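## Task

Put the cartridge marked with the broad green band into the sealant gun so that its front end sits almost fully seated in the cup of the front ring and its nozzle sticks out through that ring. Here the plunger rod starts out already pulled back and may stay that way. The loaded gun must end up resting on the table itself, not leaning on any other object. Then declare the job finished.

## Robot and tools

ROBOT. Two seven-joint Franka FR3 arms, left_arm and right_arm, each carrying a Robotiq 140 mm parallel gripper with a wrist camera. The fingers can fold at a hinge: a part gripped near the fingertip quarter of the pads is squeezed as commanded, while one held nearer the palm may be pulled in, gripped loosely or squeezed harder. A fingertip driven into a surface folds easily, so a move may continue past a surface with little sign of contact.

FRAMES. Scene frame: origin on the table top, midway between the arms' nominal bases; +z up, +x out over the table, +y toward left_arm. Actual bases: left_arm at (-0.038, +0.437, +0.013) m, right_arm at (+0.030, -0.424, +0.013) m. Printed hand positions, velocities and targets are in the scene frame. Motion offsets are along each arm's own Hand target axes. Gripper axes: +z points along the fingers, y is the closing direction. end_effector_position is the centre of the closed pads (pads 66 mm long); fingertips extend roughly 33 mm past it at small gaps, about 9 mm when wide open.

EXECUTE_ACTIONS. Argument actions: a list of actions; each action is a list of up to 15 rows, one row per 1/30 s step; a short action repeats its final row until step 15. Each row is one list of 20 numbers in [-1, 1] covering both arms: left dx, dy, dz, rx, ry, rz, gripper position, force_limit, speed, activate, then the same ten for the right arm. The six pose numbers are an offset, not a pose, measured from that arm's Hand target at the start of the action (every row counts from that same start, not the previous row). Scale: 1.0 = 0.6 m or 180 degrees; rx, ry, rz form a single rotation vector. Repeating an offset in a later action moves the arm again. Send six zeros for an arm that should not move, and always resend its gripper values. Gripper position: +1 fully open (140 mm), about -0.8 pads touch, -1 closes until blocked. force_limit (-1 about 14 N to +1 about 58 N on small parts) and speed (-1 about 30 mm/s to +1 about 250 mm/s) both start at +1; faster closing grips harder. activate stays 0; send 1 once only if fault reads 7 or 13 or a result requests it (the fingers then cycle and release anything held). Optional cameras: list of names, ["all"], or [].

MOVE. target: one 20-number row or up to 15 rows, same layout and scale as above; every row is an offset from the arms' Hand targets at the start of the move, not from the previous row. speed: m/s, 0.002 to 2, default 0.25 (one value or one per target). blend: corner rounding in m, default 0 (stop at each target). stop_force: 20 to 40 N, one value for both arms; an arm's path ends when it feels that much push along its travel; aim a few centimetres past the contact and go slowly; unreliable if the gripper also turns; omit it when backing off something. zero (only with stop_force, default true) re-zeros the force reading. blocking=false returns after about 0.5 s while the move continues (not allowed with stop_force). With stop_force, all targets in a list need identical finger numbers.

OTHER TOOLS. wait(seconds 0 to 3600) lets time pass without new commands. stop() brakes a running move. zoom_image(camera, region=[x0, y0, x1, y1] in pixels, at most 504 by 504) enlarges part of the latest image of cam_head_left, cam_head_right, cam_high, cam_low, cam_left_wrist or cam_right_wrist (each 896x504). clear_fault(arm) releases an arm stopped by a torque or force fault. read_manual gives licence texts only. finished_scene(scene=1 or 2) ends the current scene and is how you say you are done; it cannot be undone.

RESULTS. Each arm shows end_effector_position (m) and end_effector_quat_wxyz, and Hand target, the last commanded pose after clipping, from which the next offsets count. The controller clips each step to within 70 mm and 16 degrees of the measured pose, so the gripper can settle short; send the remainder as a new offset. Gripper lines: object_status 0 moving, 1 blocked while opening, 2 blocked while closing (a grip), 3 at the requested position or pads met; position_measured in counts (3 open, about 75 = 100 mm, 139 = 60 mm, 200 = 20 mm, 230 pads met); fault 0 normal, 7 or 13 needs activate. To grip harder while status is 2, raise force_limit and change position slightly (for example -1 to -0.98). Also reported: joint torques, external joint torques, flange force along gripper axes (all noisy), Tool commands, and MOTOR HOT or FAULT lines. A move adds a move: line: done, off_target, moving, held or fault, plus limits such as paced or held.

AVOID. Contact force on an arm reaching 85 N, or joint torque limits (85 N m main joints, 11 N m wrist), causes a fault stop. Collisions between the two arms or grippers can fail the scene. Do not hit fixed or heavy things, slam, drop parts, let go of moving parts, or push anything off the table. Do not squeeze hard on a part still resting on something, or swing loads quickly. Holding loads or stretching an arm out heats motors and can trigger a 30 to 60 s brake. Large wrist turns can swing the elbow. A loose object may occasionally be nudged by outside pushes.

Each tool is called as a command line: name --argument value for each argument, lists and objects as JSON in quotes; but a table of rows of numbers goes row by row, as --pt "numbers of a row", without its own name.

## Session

execute_actions --actions '[]'

Scene clock: 0.00 s.
left_arm: end_effector_position=(+0.4210, +0.3601, +0.2341) position_measured=3 object_status=3 fault=0 end_effector_quat_wxyz=(+0.028, +0.994, +0.047, +0.098) | right_arm: end_effector_position=(+0.3166, -0.2301, +0.2344) position_measured=3 object_status=3 fault=0 end_effector_quat_wxyz=(-0.050, +0.892, -0.359, -0.272)
Joint positions: left_arm=[-0.084 -0.418 -0.084 -2.562 -0.069 2.349 -1.775] | right_arm=[0.305 -0.283 -0.064 -2.407 0.385 1.712 -0.682]
Joint velocities: within noise
Joint torques (N m): no reading
External joint torques (N m): no reading
Flange force (N): no reading
Hand target: left_arm +0.4210, +0.3601, +0.2341; +0.028, +0.994, +0.047, +0.098 | right_arm +0.3166, -0.2301, +0.2344; -0.050, +0.892, -0.359, -0.272
Tool commands: left_gripper/position=+1.0 left_gripper/force_limit=+1.0 left_gripper/speed=+1.0 left_gripper/activate=+0.0 right_gripper/position=+1.0 right_gripper/force_limit=+1.0 right_gripper/speed=+1.0 right_gripper/activate=+0.0
camera_calibration:
cam_left_wrist: T_world_to_cam=[[0.07186, -0.99535, 0.06418, 0.32379], [-0.98954, -0.06308, 0.12972, 0.41395], [-0.12507, -0.07283, -0.98947, 0.45014]] pos_world=[0.44265, 0.38118, 0.37092]
cam_right_wrist: T_world_to_cam=[[-0.66428, -0.739, 0.11224, 0.02476], [-0.40953, 0.48545, 0.77241, 0.0637], [-0.62531, 0.46714, -0.62512, 0.59547]] pos_world=[0.41489, -0.29079, 0.32026]

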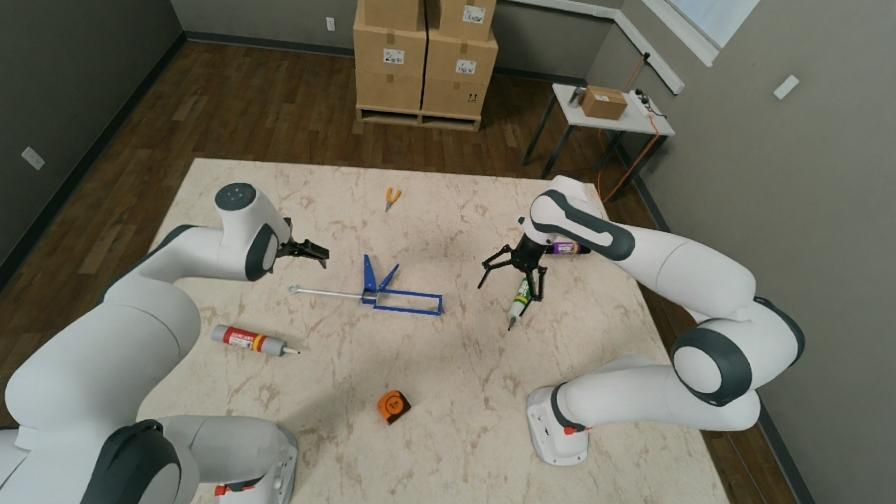

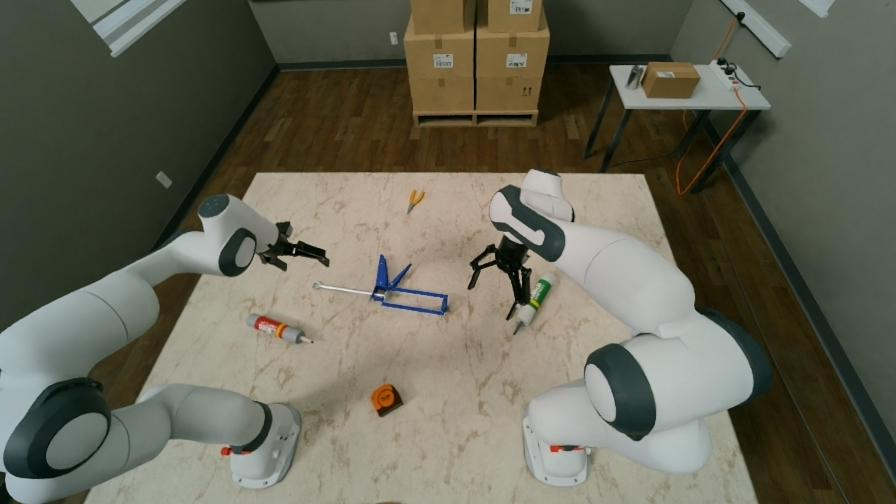

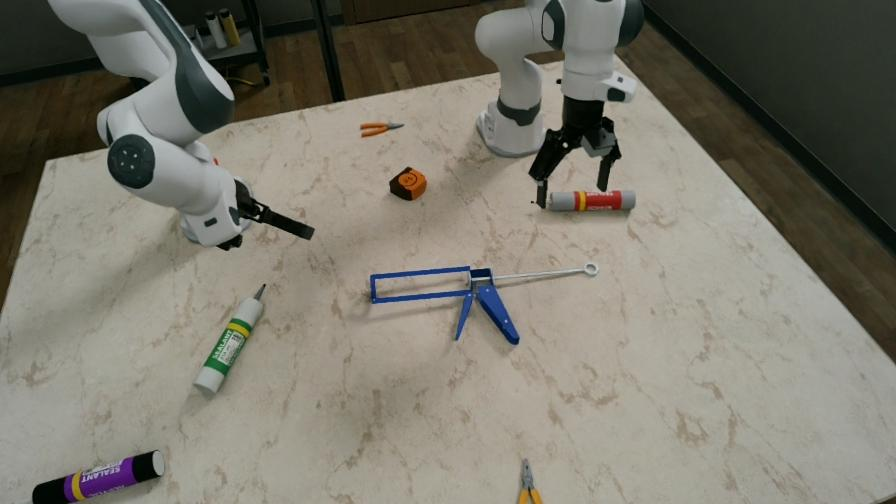

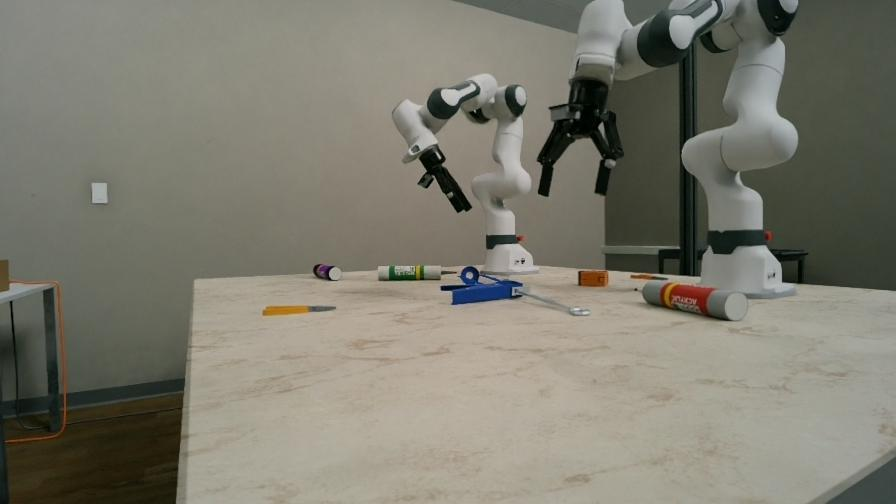

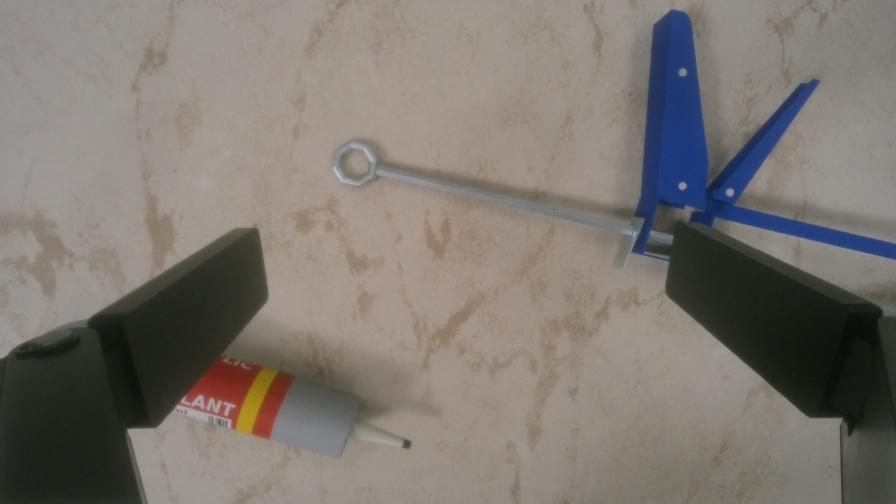

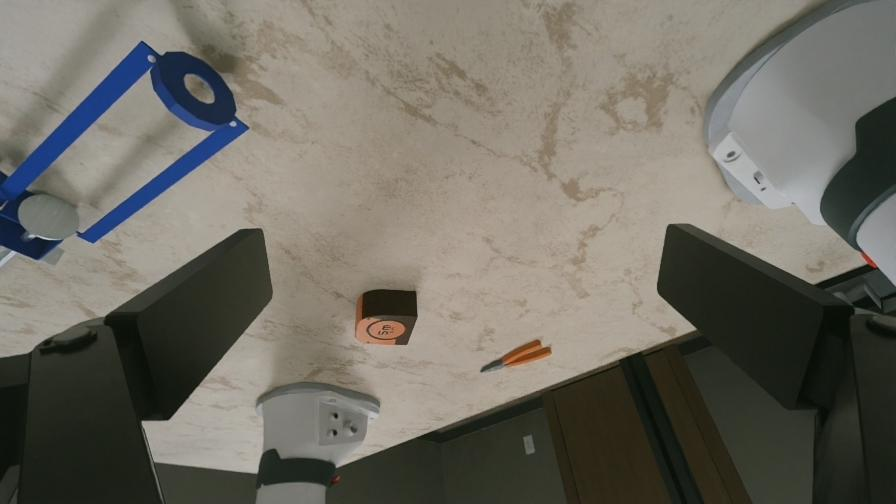

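zoom_image --camera "cam_high" --region '[360, 250, 610, 360]'

zoom_image --camera "cam_high" --region '[180, 270, 290, 410]'

zoom_image --camera "cam_low" --region '[360, 240, 610, 330]'

zoom_image --camera "cam_right_wrist" --region '[0, 0, 280, 280]'

Scaled by 2.016 from the camera's image (finer frame: 1280x720).

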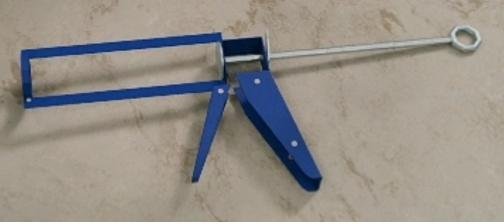

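Scaled by 3.600 from the camera's image (finer frame: 1280x720).

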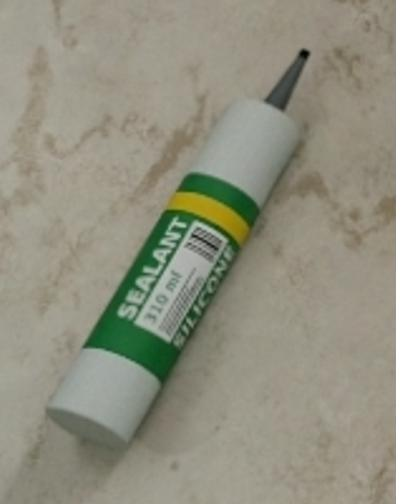

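Scaled by 2.016 from the camera's image (finer frame: 1280x720).

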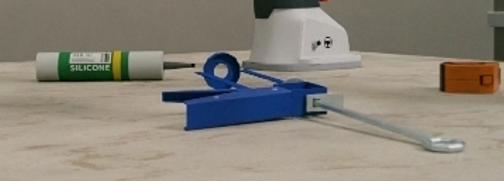

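Scaled by 1.800 from the camera's image (finer frame: 1280x720).

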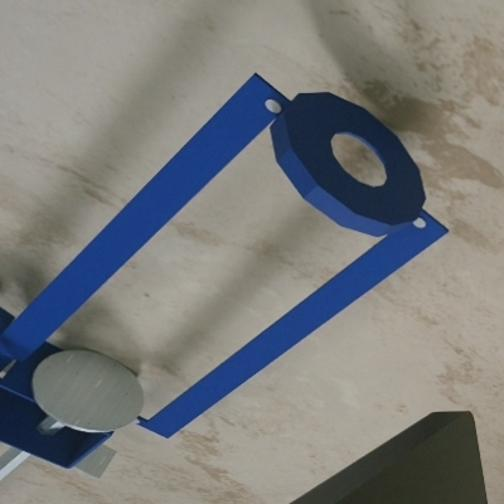

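move --target '[0.064,-0.081,0.065,-0.041,-0.062,0.576,0,1,1,0,0.327,0.088,-0.1227,0.0152,0.178,-0.0717,0.2,0,0,0]' --speed 0.2 --cameras '["all"]'

Scene clock: 77.67 s.
left_arm: end_effector_position=(+0.4621, +0.4110, +0.2003) position_measured=129 object_status=3 fault=0 end_effector_quat_wxyz=(+0.002, -0.653, +0.758, +0.000) | right_arm: end_effector_position=(+0.4302, -0.4094, +0.2001) position_measured=104 object_status=3 fault=0 end_effector_quat_wxyz=(+0.001, +0.964, -0.267, -0.002)
Joint positions: left_arm=[-0.622 -0.124 0.547 -2.279 0.082 2.176 0.034] | right_arm=[0.19 -0.414 -0.158 -2.581 -0.077 2.166 -0.933]
Joint velocities: left_arm=[0.002 -0.001 -0.001 0.002 0 0 0.007] | right_arm=[within noise]
Joint torques (N m): left_arm=[0.05 -21.52 -1.1 24.08 0.23 2.33 0.14] | right_arm=[-1.01 -17.89 0.96 23.99 0.45 2.94 -0.1]
External joint torques (N m): left_arm=[0.01 0.89 0.89 0.53 -0.38 -0.25 0.14] | right_arm=[-0.9 -0.99 -0.2 0.25 -0.23 0.29 -0.1]
Flange force (N): left_arm=[-1.7 -6.2 0.5] | right_arm=[-1.4 2.9 -0.8]
Hand target: left_arm +0.4619, +0.4104, +0.2003; +0.001, -0.651, +0.759, +0.000 | right_arm +0.4310, -0.4103, +0.2005; +0.001, +0.965, -0.264, +0.000
Off the commanded pose: left_arm 0.001 m, 0 deg | right_arm 0.001 m, 0 deg.
move: done
cam_left_wrist: T_world_to_cam=[[-0.98665, 0.16283, -0.00009, 0.39964], [0.15406, 0.93372, 0.32317, -0.51472], [0.05271, 0.31884, -0.94634, 0.17385]] pos_world=[0.46444, 0.36009, 0.3309]
cam_right_wrist: T_world_to_cam=[[-0.51374, -0.8579, 0.00889, -0.12119], [-0.80631, 0.48633, 0.33669, 0.48195], [-0.29317, 0.1658, -0.94158, 0.52592]] pos_world=[0.48053, -0.42555, 0.334]

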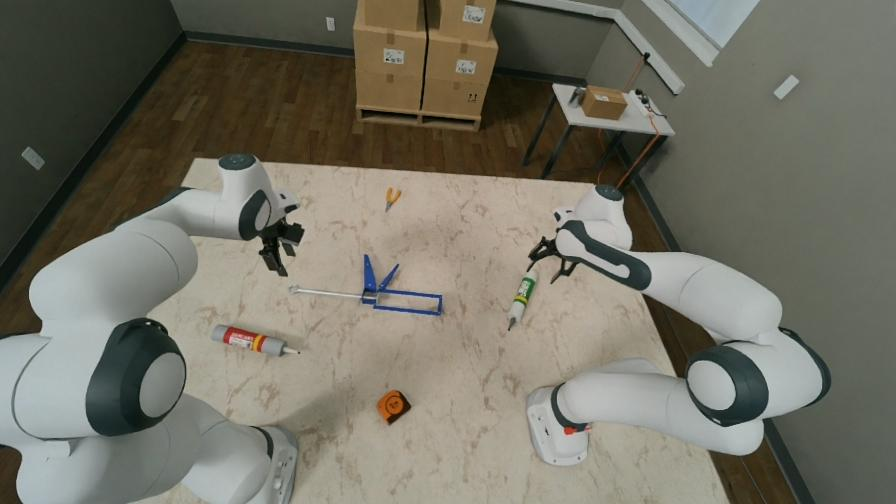

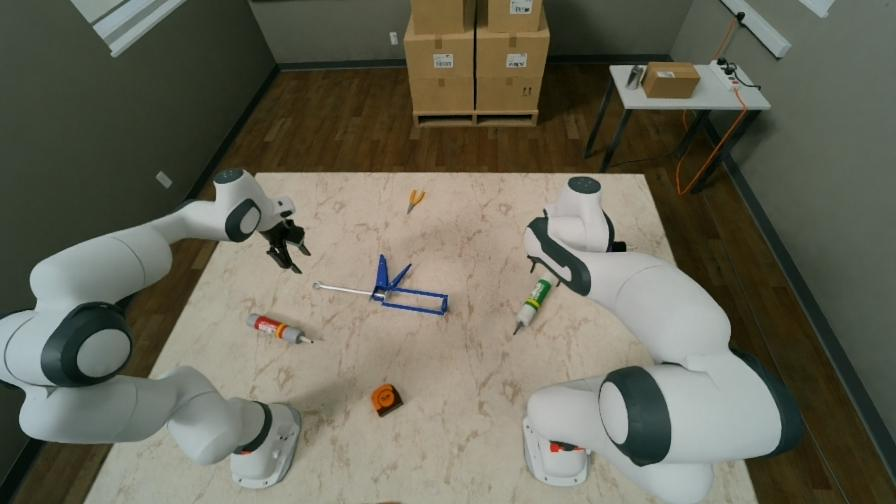

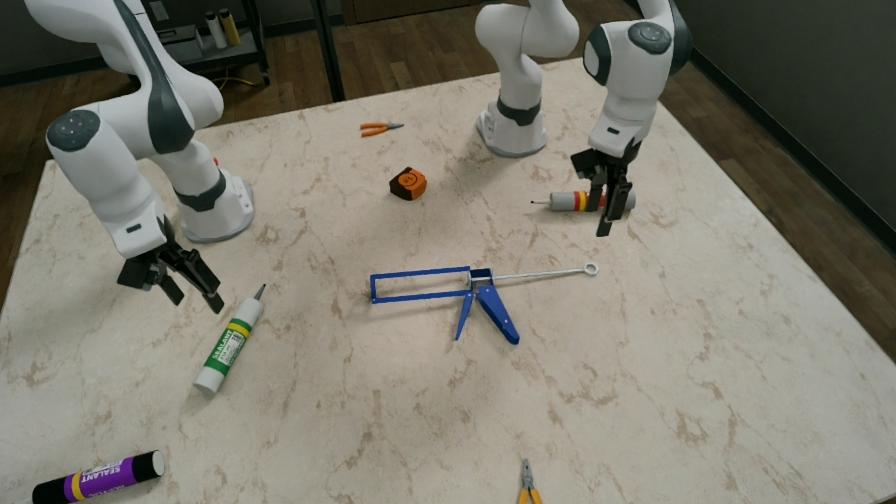

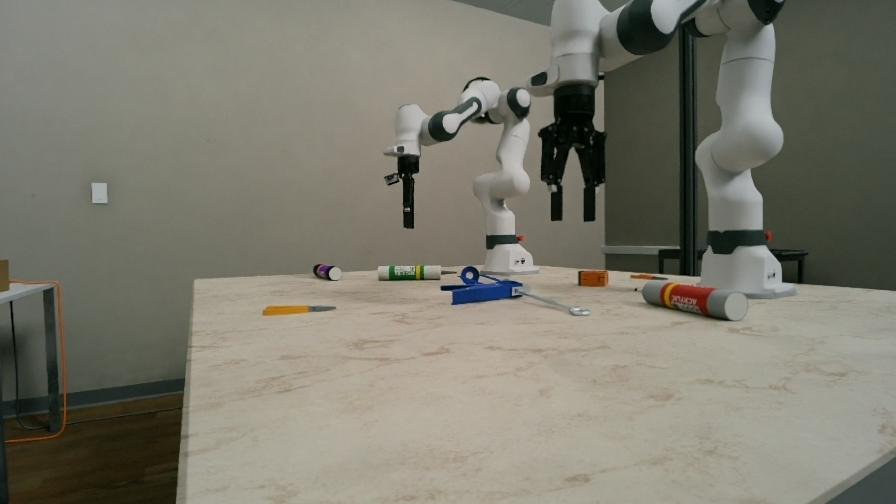

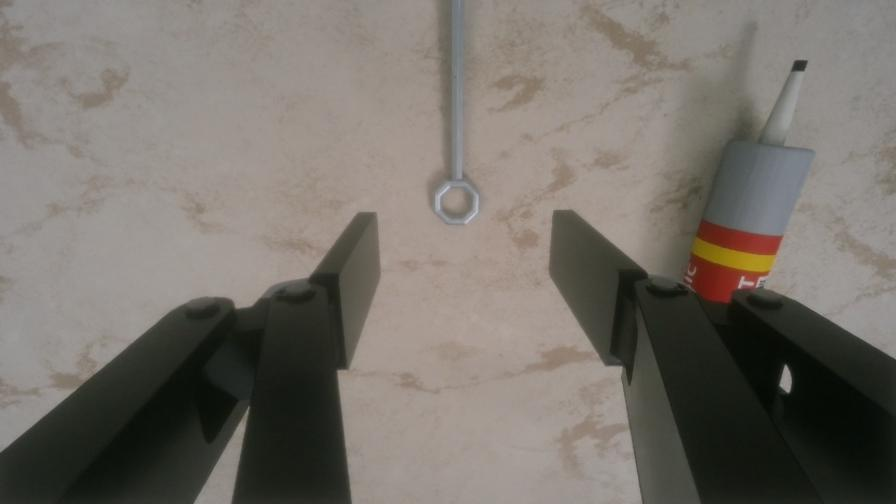

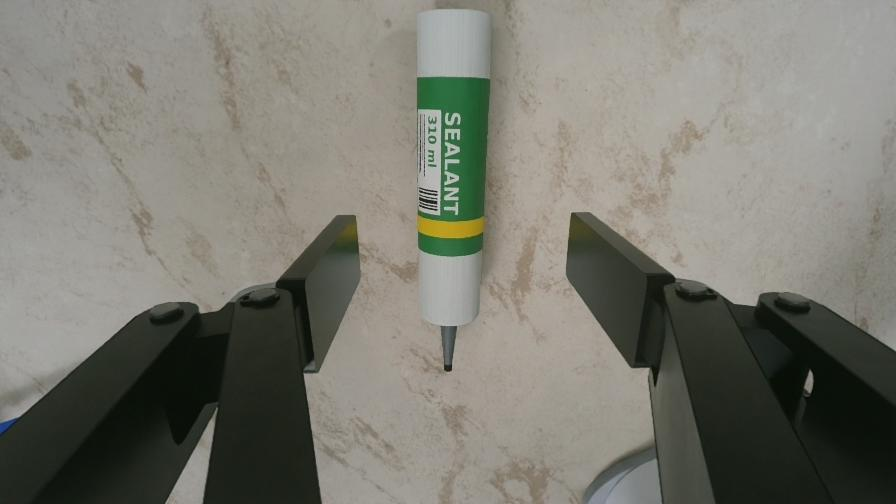

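move --target '[0.018,0,0.235,0,0,0,-0.5,0,0,0,0,0,0.229,0,0,0,0.2,0,0,0]' --speed 0.12 --cameras '["cam_left_wrist","cam_right_wrist","cam_low","cam_high"]'

zoom_image --camera "cam_low" --region '[360, 230, 620, 330]'

Scene clock: 95.73 s.
left_arm: end_effector_position=(+0.4593, +0.4001, +0.0591) position_measured=192 object_status=3 fault=0 end_effector_quat_wxyz=(+0.000, -0.653, +0.758, +0.001) | right_arm: end_effector_position=(+0.4299, -0.4106, +0.0633) position_measured=104 object_status=3 fault=0 end_effector_quat_wxyz=(+0.002, +0.964, -0.265, -0.001)
Joint positions: left_arm=[-0.609 0.16 0.514 -2.398 -0.134 2.533 0.169] | right_arm=[0.201 -0.12 -0.184 -2.721 -0.048 2.599 -0.963]
Joint velocities: left_arm=[0 0 0 0 0 0.001 0.005] | right_arm=[within noise]
Joint torques (N m): left_arm=[1.01 -27.32 2.52 20.03 0.05 2.86 0.23] | right_arm=[-0.98 -22.2 0.17 19.89 0.77 2.95 -0.09]
External joint torques (N m): left_arm=[1.06 0.77 0.14 0.69 -0.37 0.32 0.23] | right_arm=[-0.93 0.02 -0.19 1.13 0.35 0.31 -0.09]
Flange force (N): left_arm=[-2.5 -5.5 4.3] | right_arm=[3.8 -0.8 0.8]
Hand target: left_arm +0.4605, +0.3998, +0.0593; +0.001, -0.651, +0.759, +0.000 | right_arm +0.4311, -0.4104, +0.0631; +0.001, +0.965, -0.264, +0.000
Off the commanded pose: left_arm 0.001 m, 0 deg | right_arm 0.001 m, 0 deg.
move: done
cam_left_wrist: T_world_to_cam=[[-0.98655, 0.16342, 0.00443, 0.39811], [0.15613, 0.93378, 0.32199, -0.45928], [0.04849, 0.31835, -0.94673, 0.04591]] pos_world=[0.46223, 0.34919, 0.18959]
cam_right_wrist: T_world_to_cam=[[-0.51184, -0.85902, 0.01014, -0.1225], [-0.80791, 0.48533, 0.33426, 0.5289], [-0.29206, 0.1629, -0.94243, 0.39551]] pos_world=[0.48012, -0.42635, 0.19719]
Images, in order (width x height): cam_high 896x504, cam_low 896x504, cam_left_wrist 896x504, cam_right_wrist 896x504.

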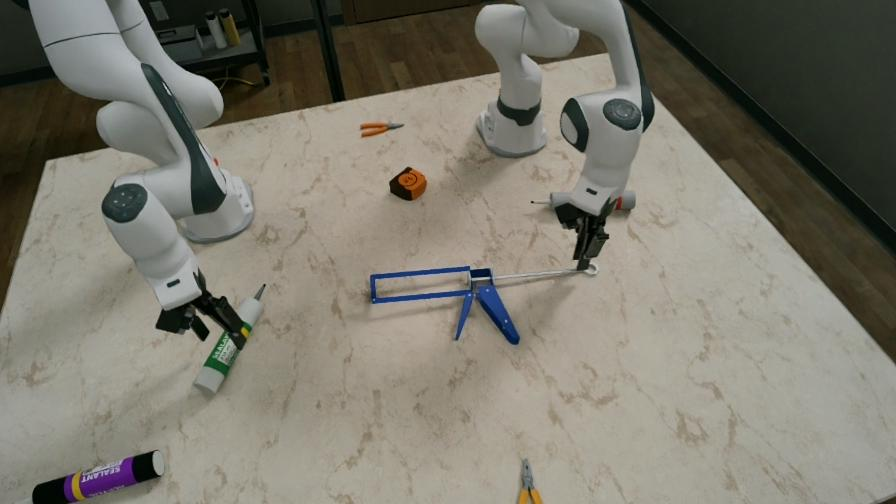

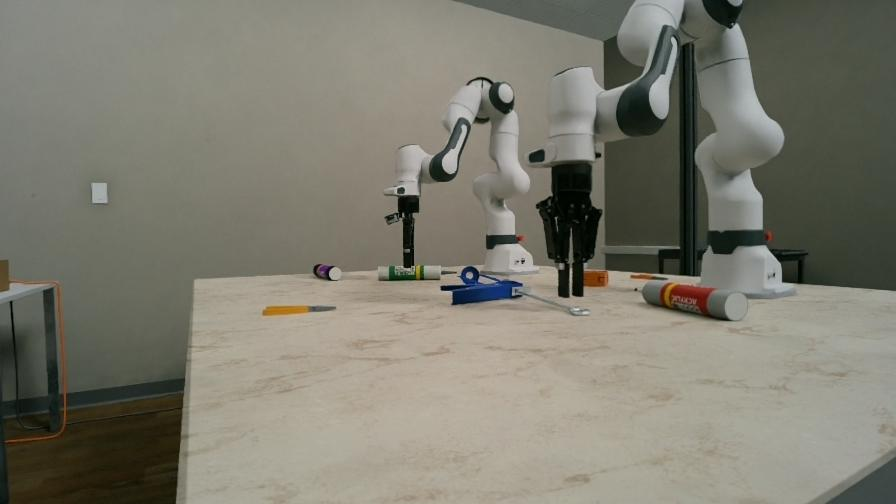

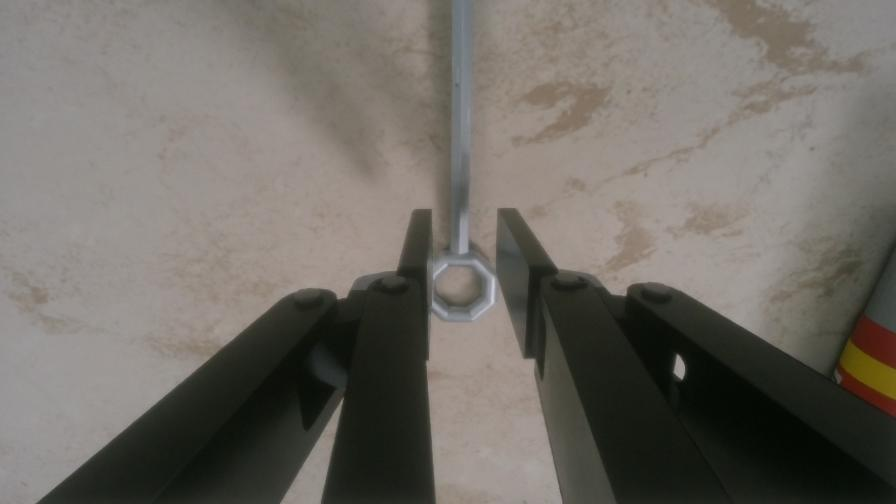

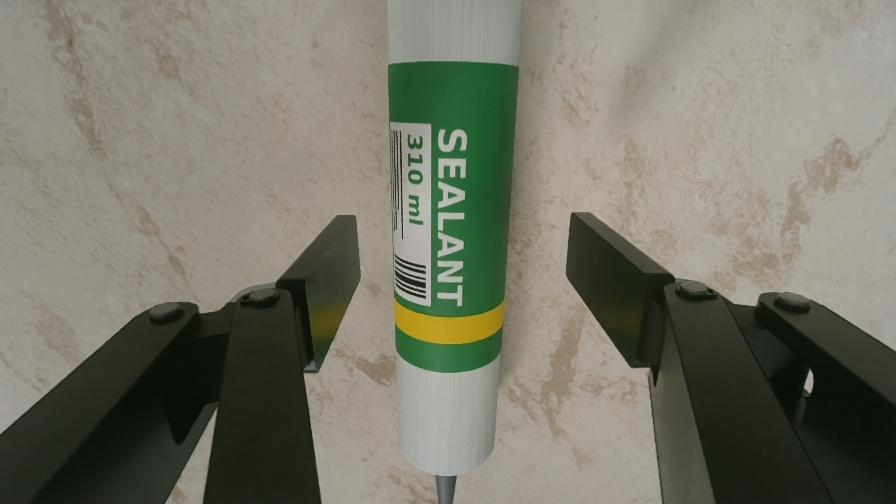

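Scaled by 1.938 from the camera's image (finer frame: 1280x720).

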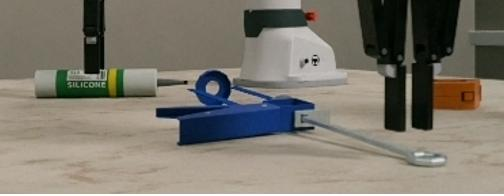

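move --target '[0.008,0,0.036,0,0,0,-0.5,0,0,0,0,-0.008,0,0,0,0,0.2,0,0,0]' --speed 0.06

move --target '[0,0,0,0,0,0,-1,-0.5,-1,0,0,0,0,0,0,0,-0.98,-0.3,-1,0]' --speed 0.06 --cameras '["cam_left_wrist","cam_right_wrist","cam_low"]'

zoom_image --camera "cam_low" --region '[360, 230, 620, 330]'

Scene clock: 107.37 s.
left_arm: end_effector_position=(+0.4593, +0.3953, +0.0379) position_measured=192 object_status=3 fault=0 end_effector_quat_wxyz=(+0.001, -0.652, +0.758, +0.001) | right_arm: end_effector_position=(+0.4325, -0.4075, +0.0632) position_measured=104 object_status=3 fault=0 end_effector_quat_wxyz=(+0.001, +0.965, -0.263, -0.001)
Joint positions: left_arm=[-0.597 0.214 0.485 -2.4 -0.184 2.583 0.196] | right_arm=[0.208 -0.113 -0.182 -2.713 -0.044 2.6 -0.964]
Joint velocities: left_arm=[0.002 -0.001 -0.001 0.001 -0.001 0.002 0.007] | right_arm=[within noise]
Joint torques (N m): left_arm=[0.88 -28.81 3.15 18.86 0.04 2.84 0.24] | right_arm=[-0.65 -22.57 0.43 20.21 0.77 2.76 0.26]
External joint torques (N m): left_arm=[0.89 0.55 0.06 0.38 -0.35 0.31 0.24] | right_arm=[-0.6 0.03 0.08 1.35 0.35 0.1 0.26]
Flange force (N): left_arm=[-2.2 -3.6 4.1] | right_arm=[3.5 -2.4 -0.1]
Hand target: left_arm +0.4599, +0.3951, +0.0376; +0.001, -0.651, +0.759, +0.000 | right_arm +0.4335, -0.4063, +0.0631; +0.001, +0.965, -0.264, +0.000
Off the commanded pose: left_arm 0.001 m, 0 deg | right_arm 0.002 m, 0 deg.
move: done

Scene clock: 109.60 s.
left_arm: end_effector_position=(+0.4594, +0.3953, +0.0379) position_measured=219 object_status=2 fault=0 end_effector_quat_wxyz=(+0.001, -0.651, +0.759, +0.001) | right_arm: end_effector_position=(+0.4375, -0.4063, +0.0669) position_measured=180 object_status=0 fault=0 end_effector_quat_wxyz=(-0.001, +0.965, -0.262, +0.005)
Joint positions: left_arm=[-0.596 0.214 0.485 -2.4 -0.184 2.583 0.2] | right_arm=[0.209 -0.117 -0.182 -2.708 -0.043 2.601 -0.964]
Joint torques (N m): left_arm=[0.75 -28.36 3.35 18.42 0 2.82 0.05] | right_arm=[-1.34 -18.87 0 17.06 0.52 2.49 0.33]
External joint torques (N m): left_arm=[0.8 0.97 0.3 -0.09 -0.39 0.28 0.05] | right_arm=[-1.33 3.77 -0.4 -1.97 0.1 -0.2 0.33]
Flange force (N): left_arm=[-1.8 -2.7 4.5] | right_arm=[3.7 -1.0 10.7]
Hand target: left_arm +0.4599, +0.3951, +0.0376; +0.001, -0.651, +0.759, +0.000 | right_arm +0.4335, -0.4063, +0.0631; +0.001, +0.965, -0.264, +0.000
Off the commanded pose: left_arm 0.001 m, 0 deg | right_arm 0.006 m, 1 deg.
move: done
cam_left_wrist: T_world_to_cam=[[-0.98586, 0.16757, 0.00312, 0.39718], [0.15964, 0.9332, 0.32194, -0.44934], [0.05104, 0.31788, -0.94676, 0.02638]] pos_world=[0.46194, 0.34438, 0.16839]
cam_right_wrist: T_world_to_cam=[[-0.50654, -0.86221, 0.00231, -0.118], [-0.81487, 0.4796, 0.32554, 0.53295], [-0.2818, 0.16302, -0.94552, 0.39631]] pos_world=[0.48618, -0.42195, 0.20149]
Images, in order (width x height): cam_low 896x504, cam_left_wrist 896x504, cam_right_wrist 896x504.

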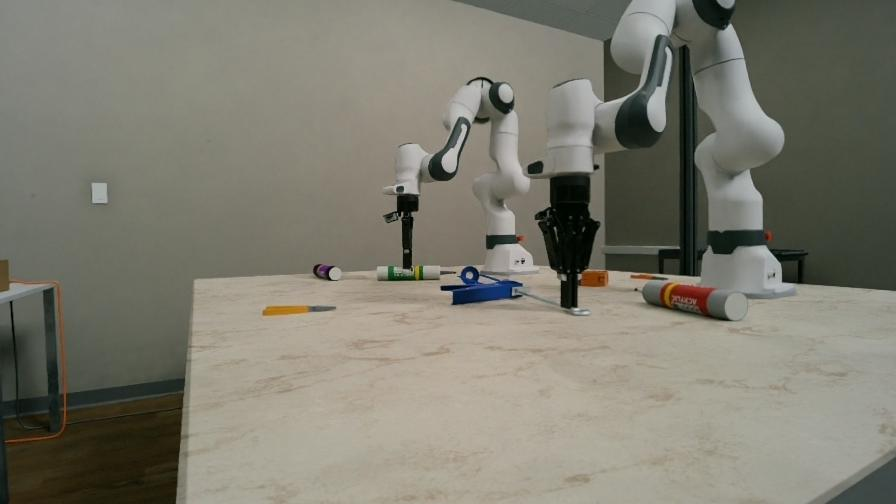

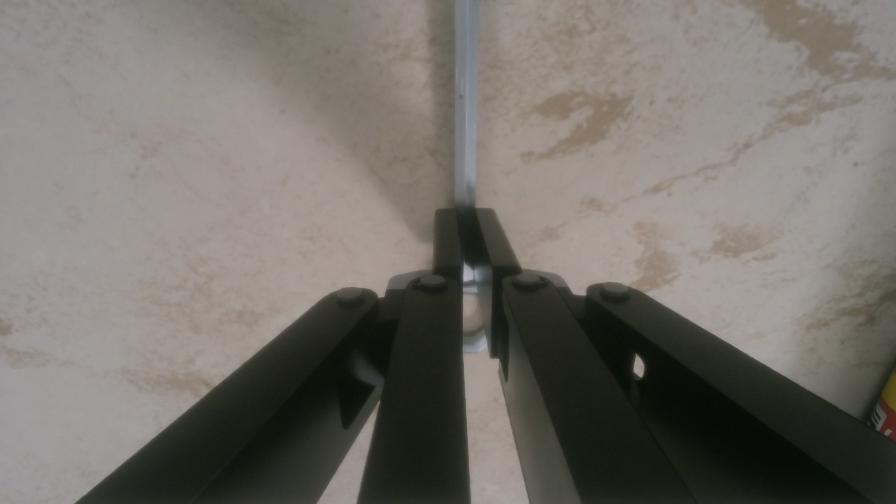

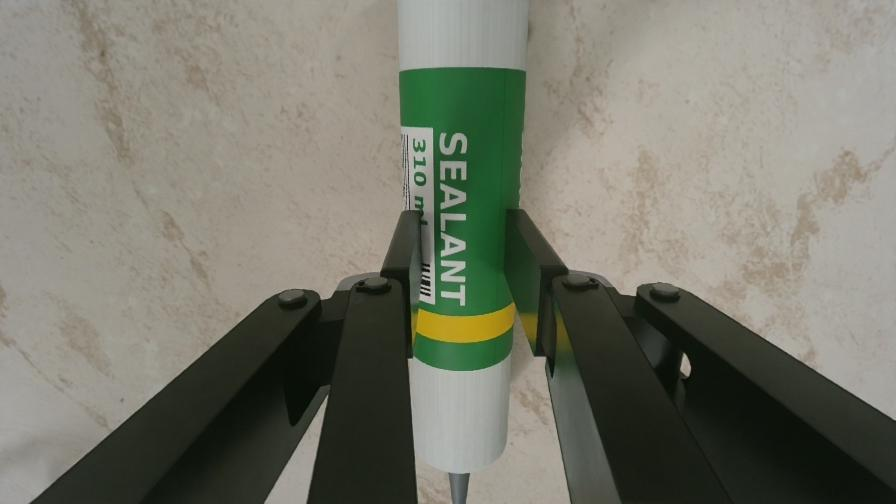

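Scaled by 1.938 from the camera's image (finer frame: 1280x720).

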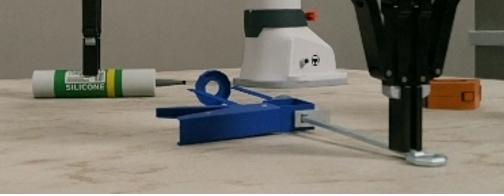

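move --target '[0,0,0,0,0,0,-1,-0.5,-1,0,0,0,0,0,0,0,0.2,-0.3,-1,0]' --speed 0.06

move --target '[0,0,0,0,0,0,-1,-0.5,-1,0,0,0,0.02,0,0,0,0.2,-0.3,-1,0]' --speed 0.06 --cameras '["cam_right_wrist","cam_low"]'

zoom_image --camera "cam_low" --region '[360, 230, 480, 300]'

Scene clock: 118.93 s.
left_arm: end_effector_position=(+0.4594, +0.3953, +0.0379) position_measured=219 object_status=2 fault=0 end_effector_quat_wxyz=(+0.001, -0.651, +0.759, +0.001) | right_arm: end_effector_position=(+0.4345, -0.4066, +0.0642) position_measured=104 object_status=0 fault=0 end_effector_quat_wxyz=(+0.000, +0.965, -0.262, +0.001)
Joint positions: left_arm=[-0.596 0.214 0.485 -2.4 -0.184 2.583 0.2] | right_arm=[0.209 -0.113 -0.182 -2.711 -0.043 2.601 -0.964]
Joint torques (N m): left_arm=[0.74 -28.33 3.34 18.41 0 2.83 0.07] | right_arm=[-1.03 -22.66 0.31 19.2 0.53 2.66 0.26]
External joint torques (N m): left_arm=[0.71 1.05 0.21 -0.09 -0.39 0.29 0.07] | right_arm=[-1.05 -0.05 -0.1 0.34 0.11 0 0.26]
Flange force (N): left_arm=[-1.6 -2.9 4.8] | right_arm=[0.8 0.3 -0.5]
Hand target: left_arm +0.4599, +0.3951, +0.0376; +0.001, -0.651, +0.759, +0.000 | right_arm +0.4335, -0.4063, +0.0631; +0.001, +0.965, -0.264, +0.000
Off the commanded pose: left_arm 0.001 m, 0 deg | right_arm 0.002 m, 0 deg.
move: done

Scene clock: 119.77 s.
left_arm: end_effector_position=(+0.4594, +0.3953, +0.0379) position_measured=219 object_status=2 fault=0 end_effector_quat_wxyz=(+0.001, -0.651, +0.759, +0.001) | right_arm: end_effector_position=(+0.4330, -0.4071, +0.0517) position_measured=104 object_status=3 fault=0 end_effector_quat_wxyz=(+0.001, +0.964, -0.266, -0.001)
Joint positions: left_arm=[-0.596 0.214 0.485 -2.4 -0.184 2.583 0.2] | right_arm=[0.21 -0.078 -0.182 -2.715 -0.034 2.637 -0.964]
Joint velocities: left_arm=[within noise] | right_arm=[0.001 0.001 0 0 0.001 0.003 -0.001]
Joint torques (N m): left_arm=[0.8 -28.37 3.35 18.45 0 2.84 0.01] | right_arm=[-0.78 -23.29 0.19 19.09 0.76 2.94 -0.05]
External joint torques (N m): left_arm=[0.85 1.11 0.29 -0.16 -0.39 0.28 0.01] | right_arm=[-0.71 -0.09 -0.01 0.86 0.36 0.29 -0.05]
Flange force (N): left_arm=[-1.7 -2.8 4.9] | right_arm=[2.6 -0.7 0.7]
Hand target: left_arm +0.4599, +0.3951, +0.0376; +0.001, -0.651, +0.759, +0.000 | right_arm +0.4335, -0.4063, +0.0511; +0.001, +0.965, -0.264, +0.000
Off the commanded pose: left_arm 0.001 m, 0 deg | right_arm 0.001 m, 0 deg.
move: done
cam_right_wrist: T_world_to_cam=[[-0.5126, -0.85857, 0.0095, -0.11717], [-0.80776, 0.48596, 0.33373, 0.53376], [-0.29115, 0.1634, -0.94262, 0.38479]] pos_world=[0.48312, -0.42285, 0.18569]
Images, in order (width x height): cam_low 896x504, cam_right_wrist 896x504.

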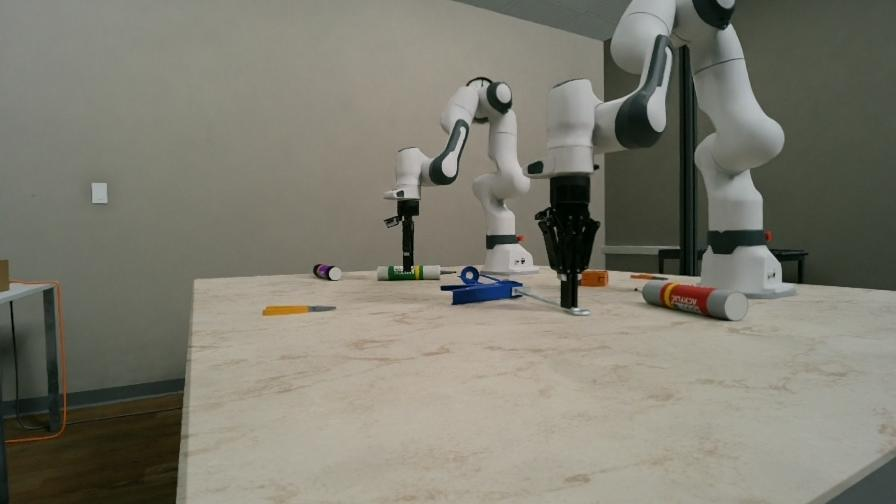

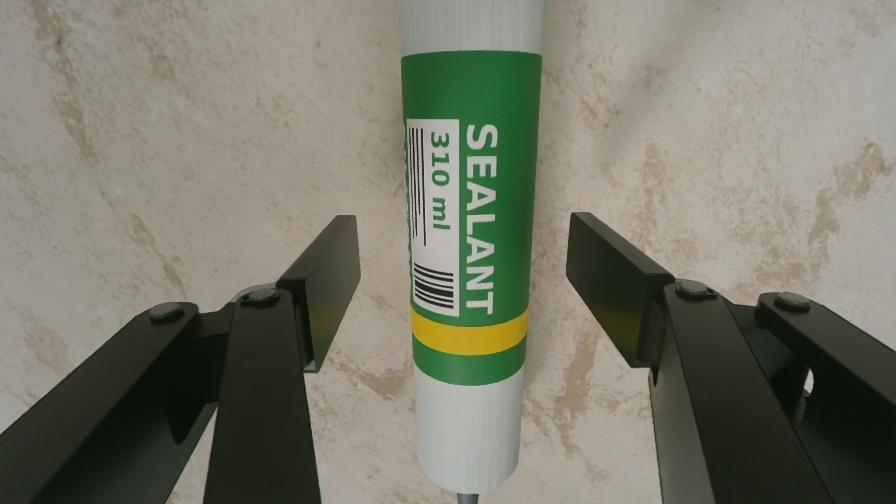

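Scaled by 4.200 from the camera's image (finer frame: 1280x720).

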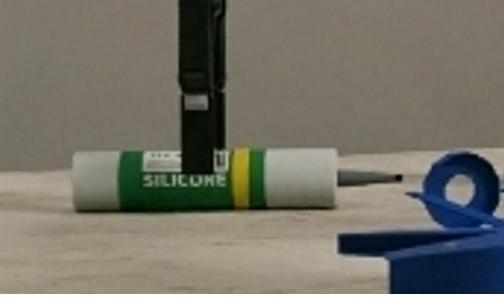

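move --target '[0,0,0,0,0,0,-1,-0.5,-1,0,0,0.004,-0.0115,0,0,0,0.2,-0.3,-1,0]' --speed 0.06

move --target '[0,0,0,0,0,0,-1,-0.5,-1,0,0,0,0,0,0,0,-0.98,-0.3,-1,0]' --speed 0.06 --cameras '["cam_right_wrist","cam_low"]'

zoom_image --camera "cam_low" --region '[360, 230, 480, 300]'

Scene clock: 127.33 s.
left_arm: end_effector_position=(+0.4594, +0.3953, +0.0379) position_measured=219 object_status=2 fault=0 end_effector_quat_wxyz=(+0.001, -0.651, +0.759, +0.001) | right_arm: end_effector_position=(+0.4341, -0.4070, +0.0582) position_measured=104 object_status=3 fault=0 end_effector_quat_wxyz=(-0.001, +0.964, -0.266, +0.002)
Joint positions: left_arm=[-0.596 0.214 0.485 -2.4 -0.184 2.583 0.2] | right_arm=[0.208 -0.098 -0.182 -2.716 -0.036 2.624 -0.964]
Joint velocities: left_arm=[within noise] | right_arm=[0 0.001 0 0.001 -0.001 -0.005 0.001]
Joint torques (N m): left_arm=[0.72 -28.35 3.34 18.42 0 2.84 0.03] | right_arm=[-1.46 -24.06 -0.01 18.89 0.18 2.43 -0.08]
External joint torques (N m): left_arm=[0.76 1.08 0.28 -0.13 -0.39 0.29 0.03] | right_arm=[-1.46 -1.13 -0.36 0.21 -0.22 -0.26 -0.08]
Flange force (N): left_arm=[-1.6 -2.7 4.8] | right_arm=[-1.0 3.6 -4.7]
Hand target: left_arm +0.4599, +0.3951, +0.0376; +0.001, -0.651, +0.759, +0.000 | right_arm +0.4323, -0.4084, +0.0580; +0.001, +0.965, -0.264, +0.000
Off the commanded pose: left_arm 0.001 m, 0 deg | right_arm 0.002 m, 0 deg.
move: done

Scene clock: 128.90 s.
left_arm: end_effector_position=(+0.4594, +0.3953, +0.0379) position_measured=219 object_status=2 fault=0 end_effector_quat_wxyz=(+0.001, -0.651, +0.759, +0.001) | right_arm: end_effector_position=(+0.4339, -0.4072, +0.0583) position_measured=164 object_status=0 fault=0 end_effector_quat_wxyz=(-0.001, +0.964, -0.266, +0.002)
Joint positions: left_arm=[-0.596 0.214 0.485 -2.4 -0.184 2.583 0.2] | right_arm=[0.208 -0.099 -0.182 -2.716 -0.036 2.623 -0.964]
Joint torques (N m): left_arm=[0.73 -28.4 3.35 18.43 -0.01 2.86 0.01] | right_arm=[-1.26 -23.58 -0.05 19.02 0.21 2.48 -0.09]
External joint torques (N m): left_arm=[0.75 1.06 0.27 -0.15 -0.4 0.3 0.01] | right_arm=[-1.25 -0.83 -0.39 0.48 -0.2 -0.18 -0.09]
Flange force (N): left_arm=[-1.6 -2.6 4.7] | right_arm=[0.3 2.5 -3.5]
Hand target: left_arm +0.4599, +0.3951, +0.0376; +0.001, -0.651, +0.759, +0.000 | right_arm +0.4323, -0.4084, +0.0580; +0.001, +0.965, -0.264, +0.000
Off the commanded pose: left_arm 0.001 m, 0 deg | right_arm 0.002 m, 0 deg.
move: done
cam_right_wrist: T_world_to_cam=[[-0.5127, -0.85855, 0.00456, -0.11651], [-0.80958, 0.48521, 0.33039, 0.53294], [-0.28586, 0.1657, -0.94383, 0.39005]] pos_world=[0.48322, -0.42325, 0.1926]
Images, in order (width x height): cam_low 896x504, cam_right_wrist 896x504.

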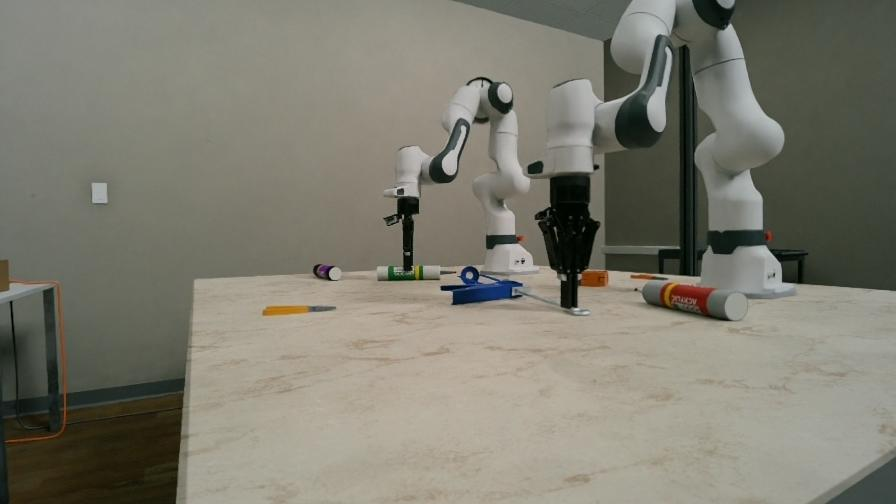

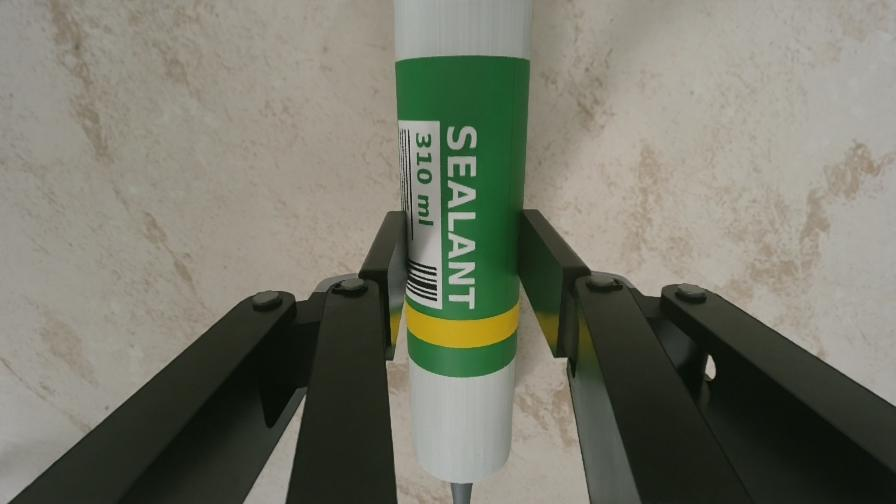

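Scaled by 4.200 from the camera's image (finer frame: 1280x720).

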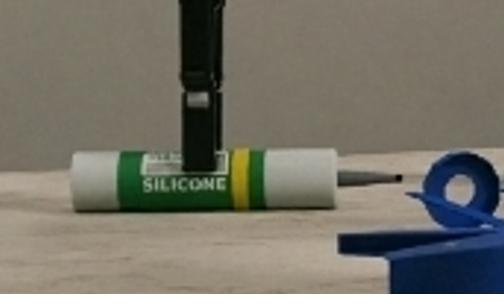

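move --target '[0,0,0,0,0,0,-1,-0.5,-1,0,0,0,0,0,0,0,-1,0,-1,0]' --speed 0.06

move --target '[0,0,0,0,0,0,-1,-0.5,-1,0,0,0,-0.2,0,0,0,-1,0,-1,0]' --speed 0.1 --cameras '["cam_right_wrist","cam_low"]'

zoom_image --camera "cam_low" --region '[350, 180, 490, 270]'

Scene clock: 132.00 s.
left_arm: end_effector_position=(+0.4594, +0.3953, +0.0379) position_measured=219 object_status=2 fault=0 end_effector_quat_wxyz=(+0.001, -0.651, +0.759, +0.001) | right_arm: end_effector_position=(+0.4339, -0.4071, +0.0585) position_measured=167 object_status=2 fault=0 end_effector_quat_wxyz=(-0.001, +0.964, -0.266, +0.002)
Joint positions: left_arm=[-0.596 0.214 0.485 -2.4 -0.184 2.583 0.2] | right_arm=[0.208 -0.099 -0.182 -2.716 -0.036 2.623 -0.964]
Joint torques (N m): left_arm=[0.77 -28.29 3.3 18.43 -0.01 2.83 0.02] | right_arm=[-1.31 -23.25 -0.03 18.93 0.22 2.53 -0.08]
External joint torques (N m): left_arm=[0.75 1.16 0.19 -0.07 -0.4 0.29 0.02] | right_arm=[-1.26 -0.42 -0.33 0.33 -0.19 -0.15 -0.08]
Flange force (N): left_arm=[-1.6 -3.2 5.1] | right_arm=[0.8 2.1 -2.2]
Hand target: left_arm +0.4599, +0.3951, +0.0376; +0.001, -0.651, +0.759, +0.000 | right_arm +0.4323, -0.4084, +0.0580; +0.001, +0.965, -0.264, +0.000
Off the commanded pose: left_arm 0.001 m, 0 deg | right_arm 0.002 m, 0 deg.
move: done

Scene clock: 134.00 s.
left_arm: end_effector_position=(+0.4594, +0.3953, +0.0379) position_measured=219 object_status=2 fault=0 end_effector_quat_wxyz=(+0.001, -0.651, +0.759, +0.001) | right_arm: end_effector_position=(+0.4330, -0.4076, +0.1773) position_measured=232 object_status=3 fault=0 end_effector_quat_wxyz=(-0.001, +0.965, -0.262, +0.001)
Joint positions: left_arm=[-0.596 0.214 0.485 -2.4 -0.184 2.583 0.2] | right_arm=[0.19 -0.376 -0.159 -2.613 -0.073 2.243 -0.943]
Joint velocities: left_arm=[within noise] | right_arm=[0.001 -0.001 0.001 0.001 0 -0.004 0.001]
Joint torques (N m): left_arm=[0.78 -28.35 3.35 18.48 0 2.84 0.06] | right_arm=[-1.37 -18.68 1.57 24.2 0.51 2.34 0.43]
External joint torques (N m): left_arm=[0.87 1.01 0.33 0.01 -0.39 0.31 0.06] | right_arm=[-1.4 -1.08 0.41 1.08 -0.13 -0.31 0.43]
Flange force (N): left_arm=[-1.9 -3.1 4.7] | right_arm=[-1.0 0.9 -4.4]
Hand target: left_arm +0.4599, +0.3951, +0.0376; +0.001, -0.651, +0.759, +0.000 | right_arm +0.4323, -0.4082, +0.1780; +0.001, +0.965, -0.264, +0.000
Off the commanded pose: left_arm 0.001 m, 0 deg | right_arm 0.001 m, 0 deg.
move: done
cam_right_wrist: T_world_to_cam=[[-0.506, -0.86252, 0.00439, -0.12241], [-0.81275, 0.47849, 0.33239, 0.49151], [-0.2888, 0.16462, -0.94313, 0.50294]] pos_world=[0.48278, -0.42355, 0.31151]
Images, in order (width x height): cam_low 896x504, cam_right_wrist 896x504.

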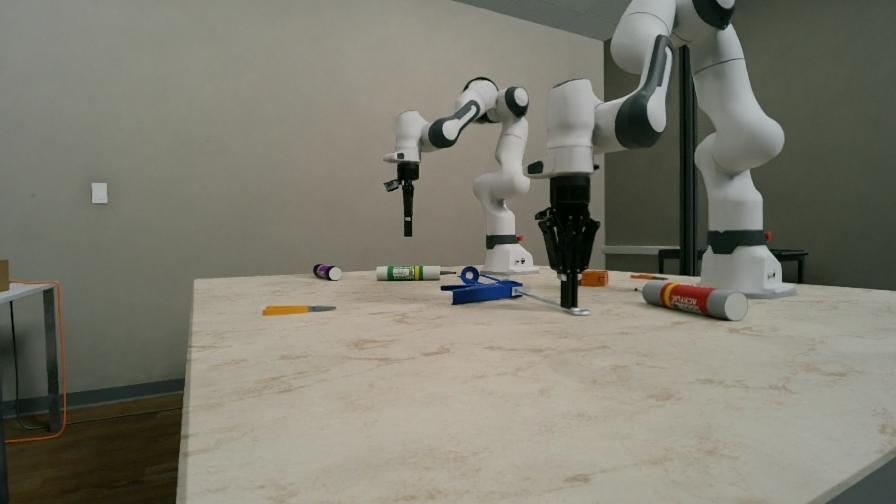

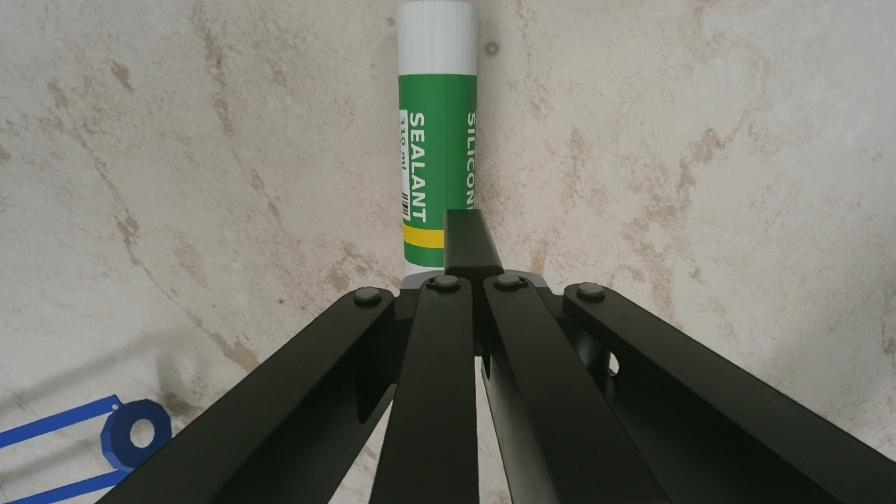

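Scaled by 3.600 from the camera's image (finer frame: 1280x720).

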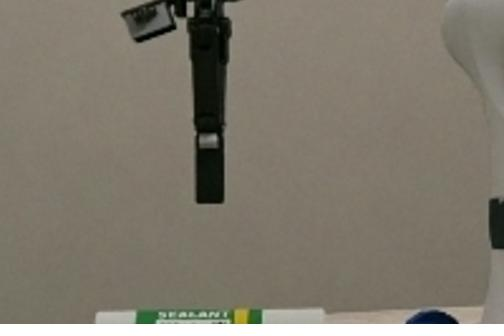

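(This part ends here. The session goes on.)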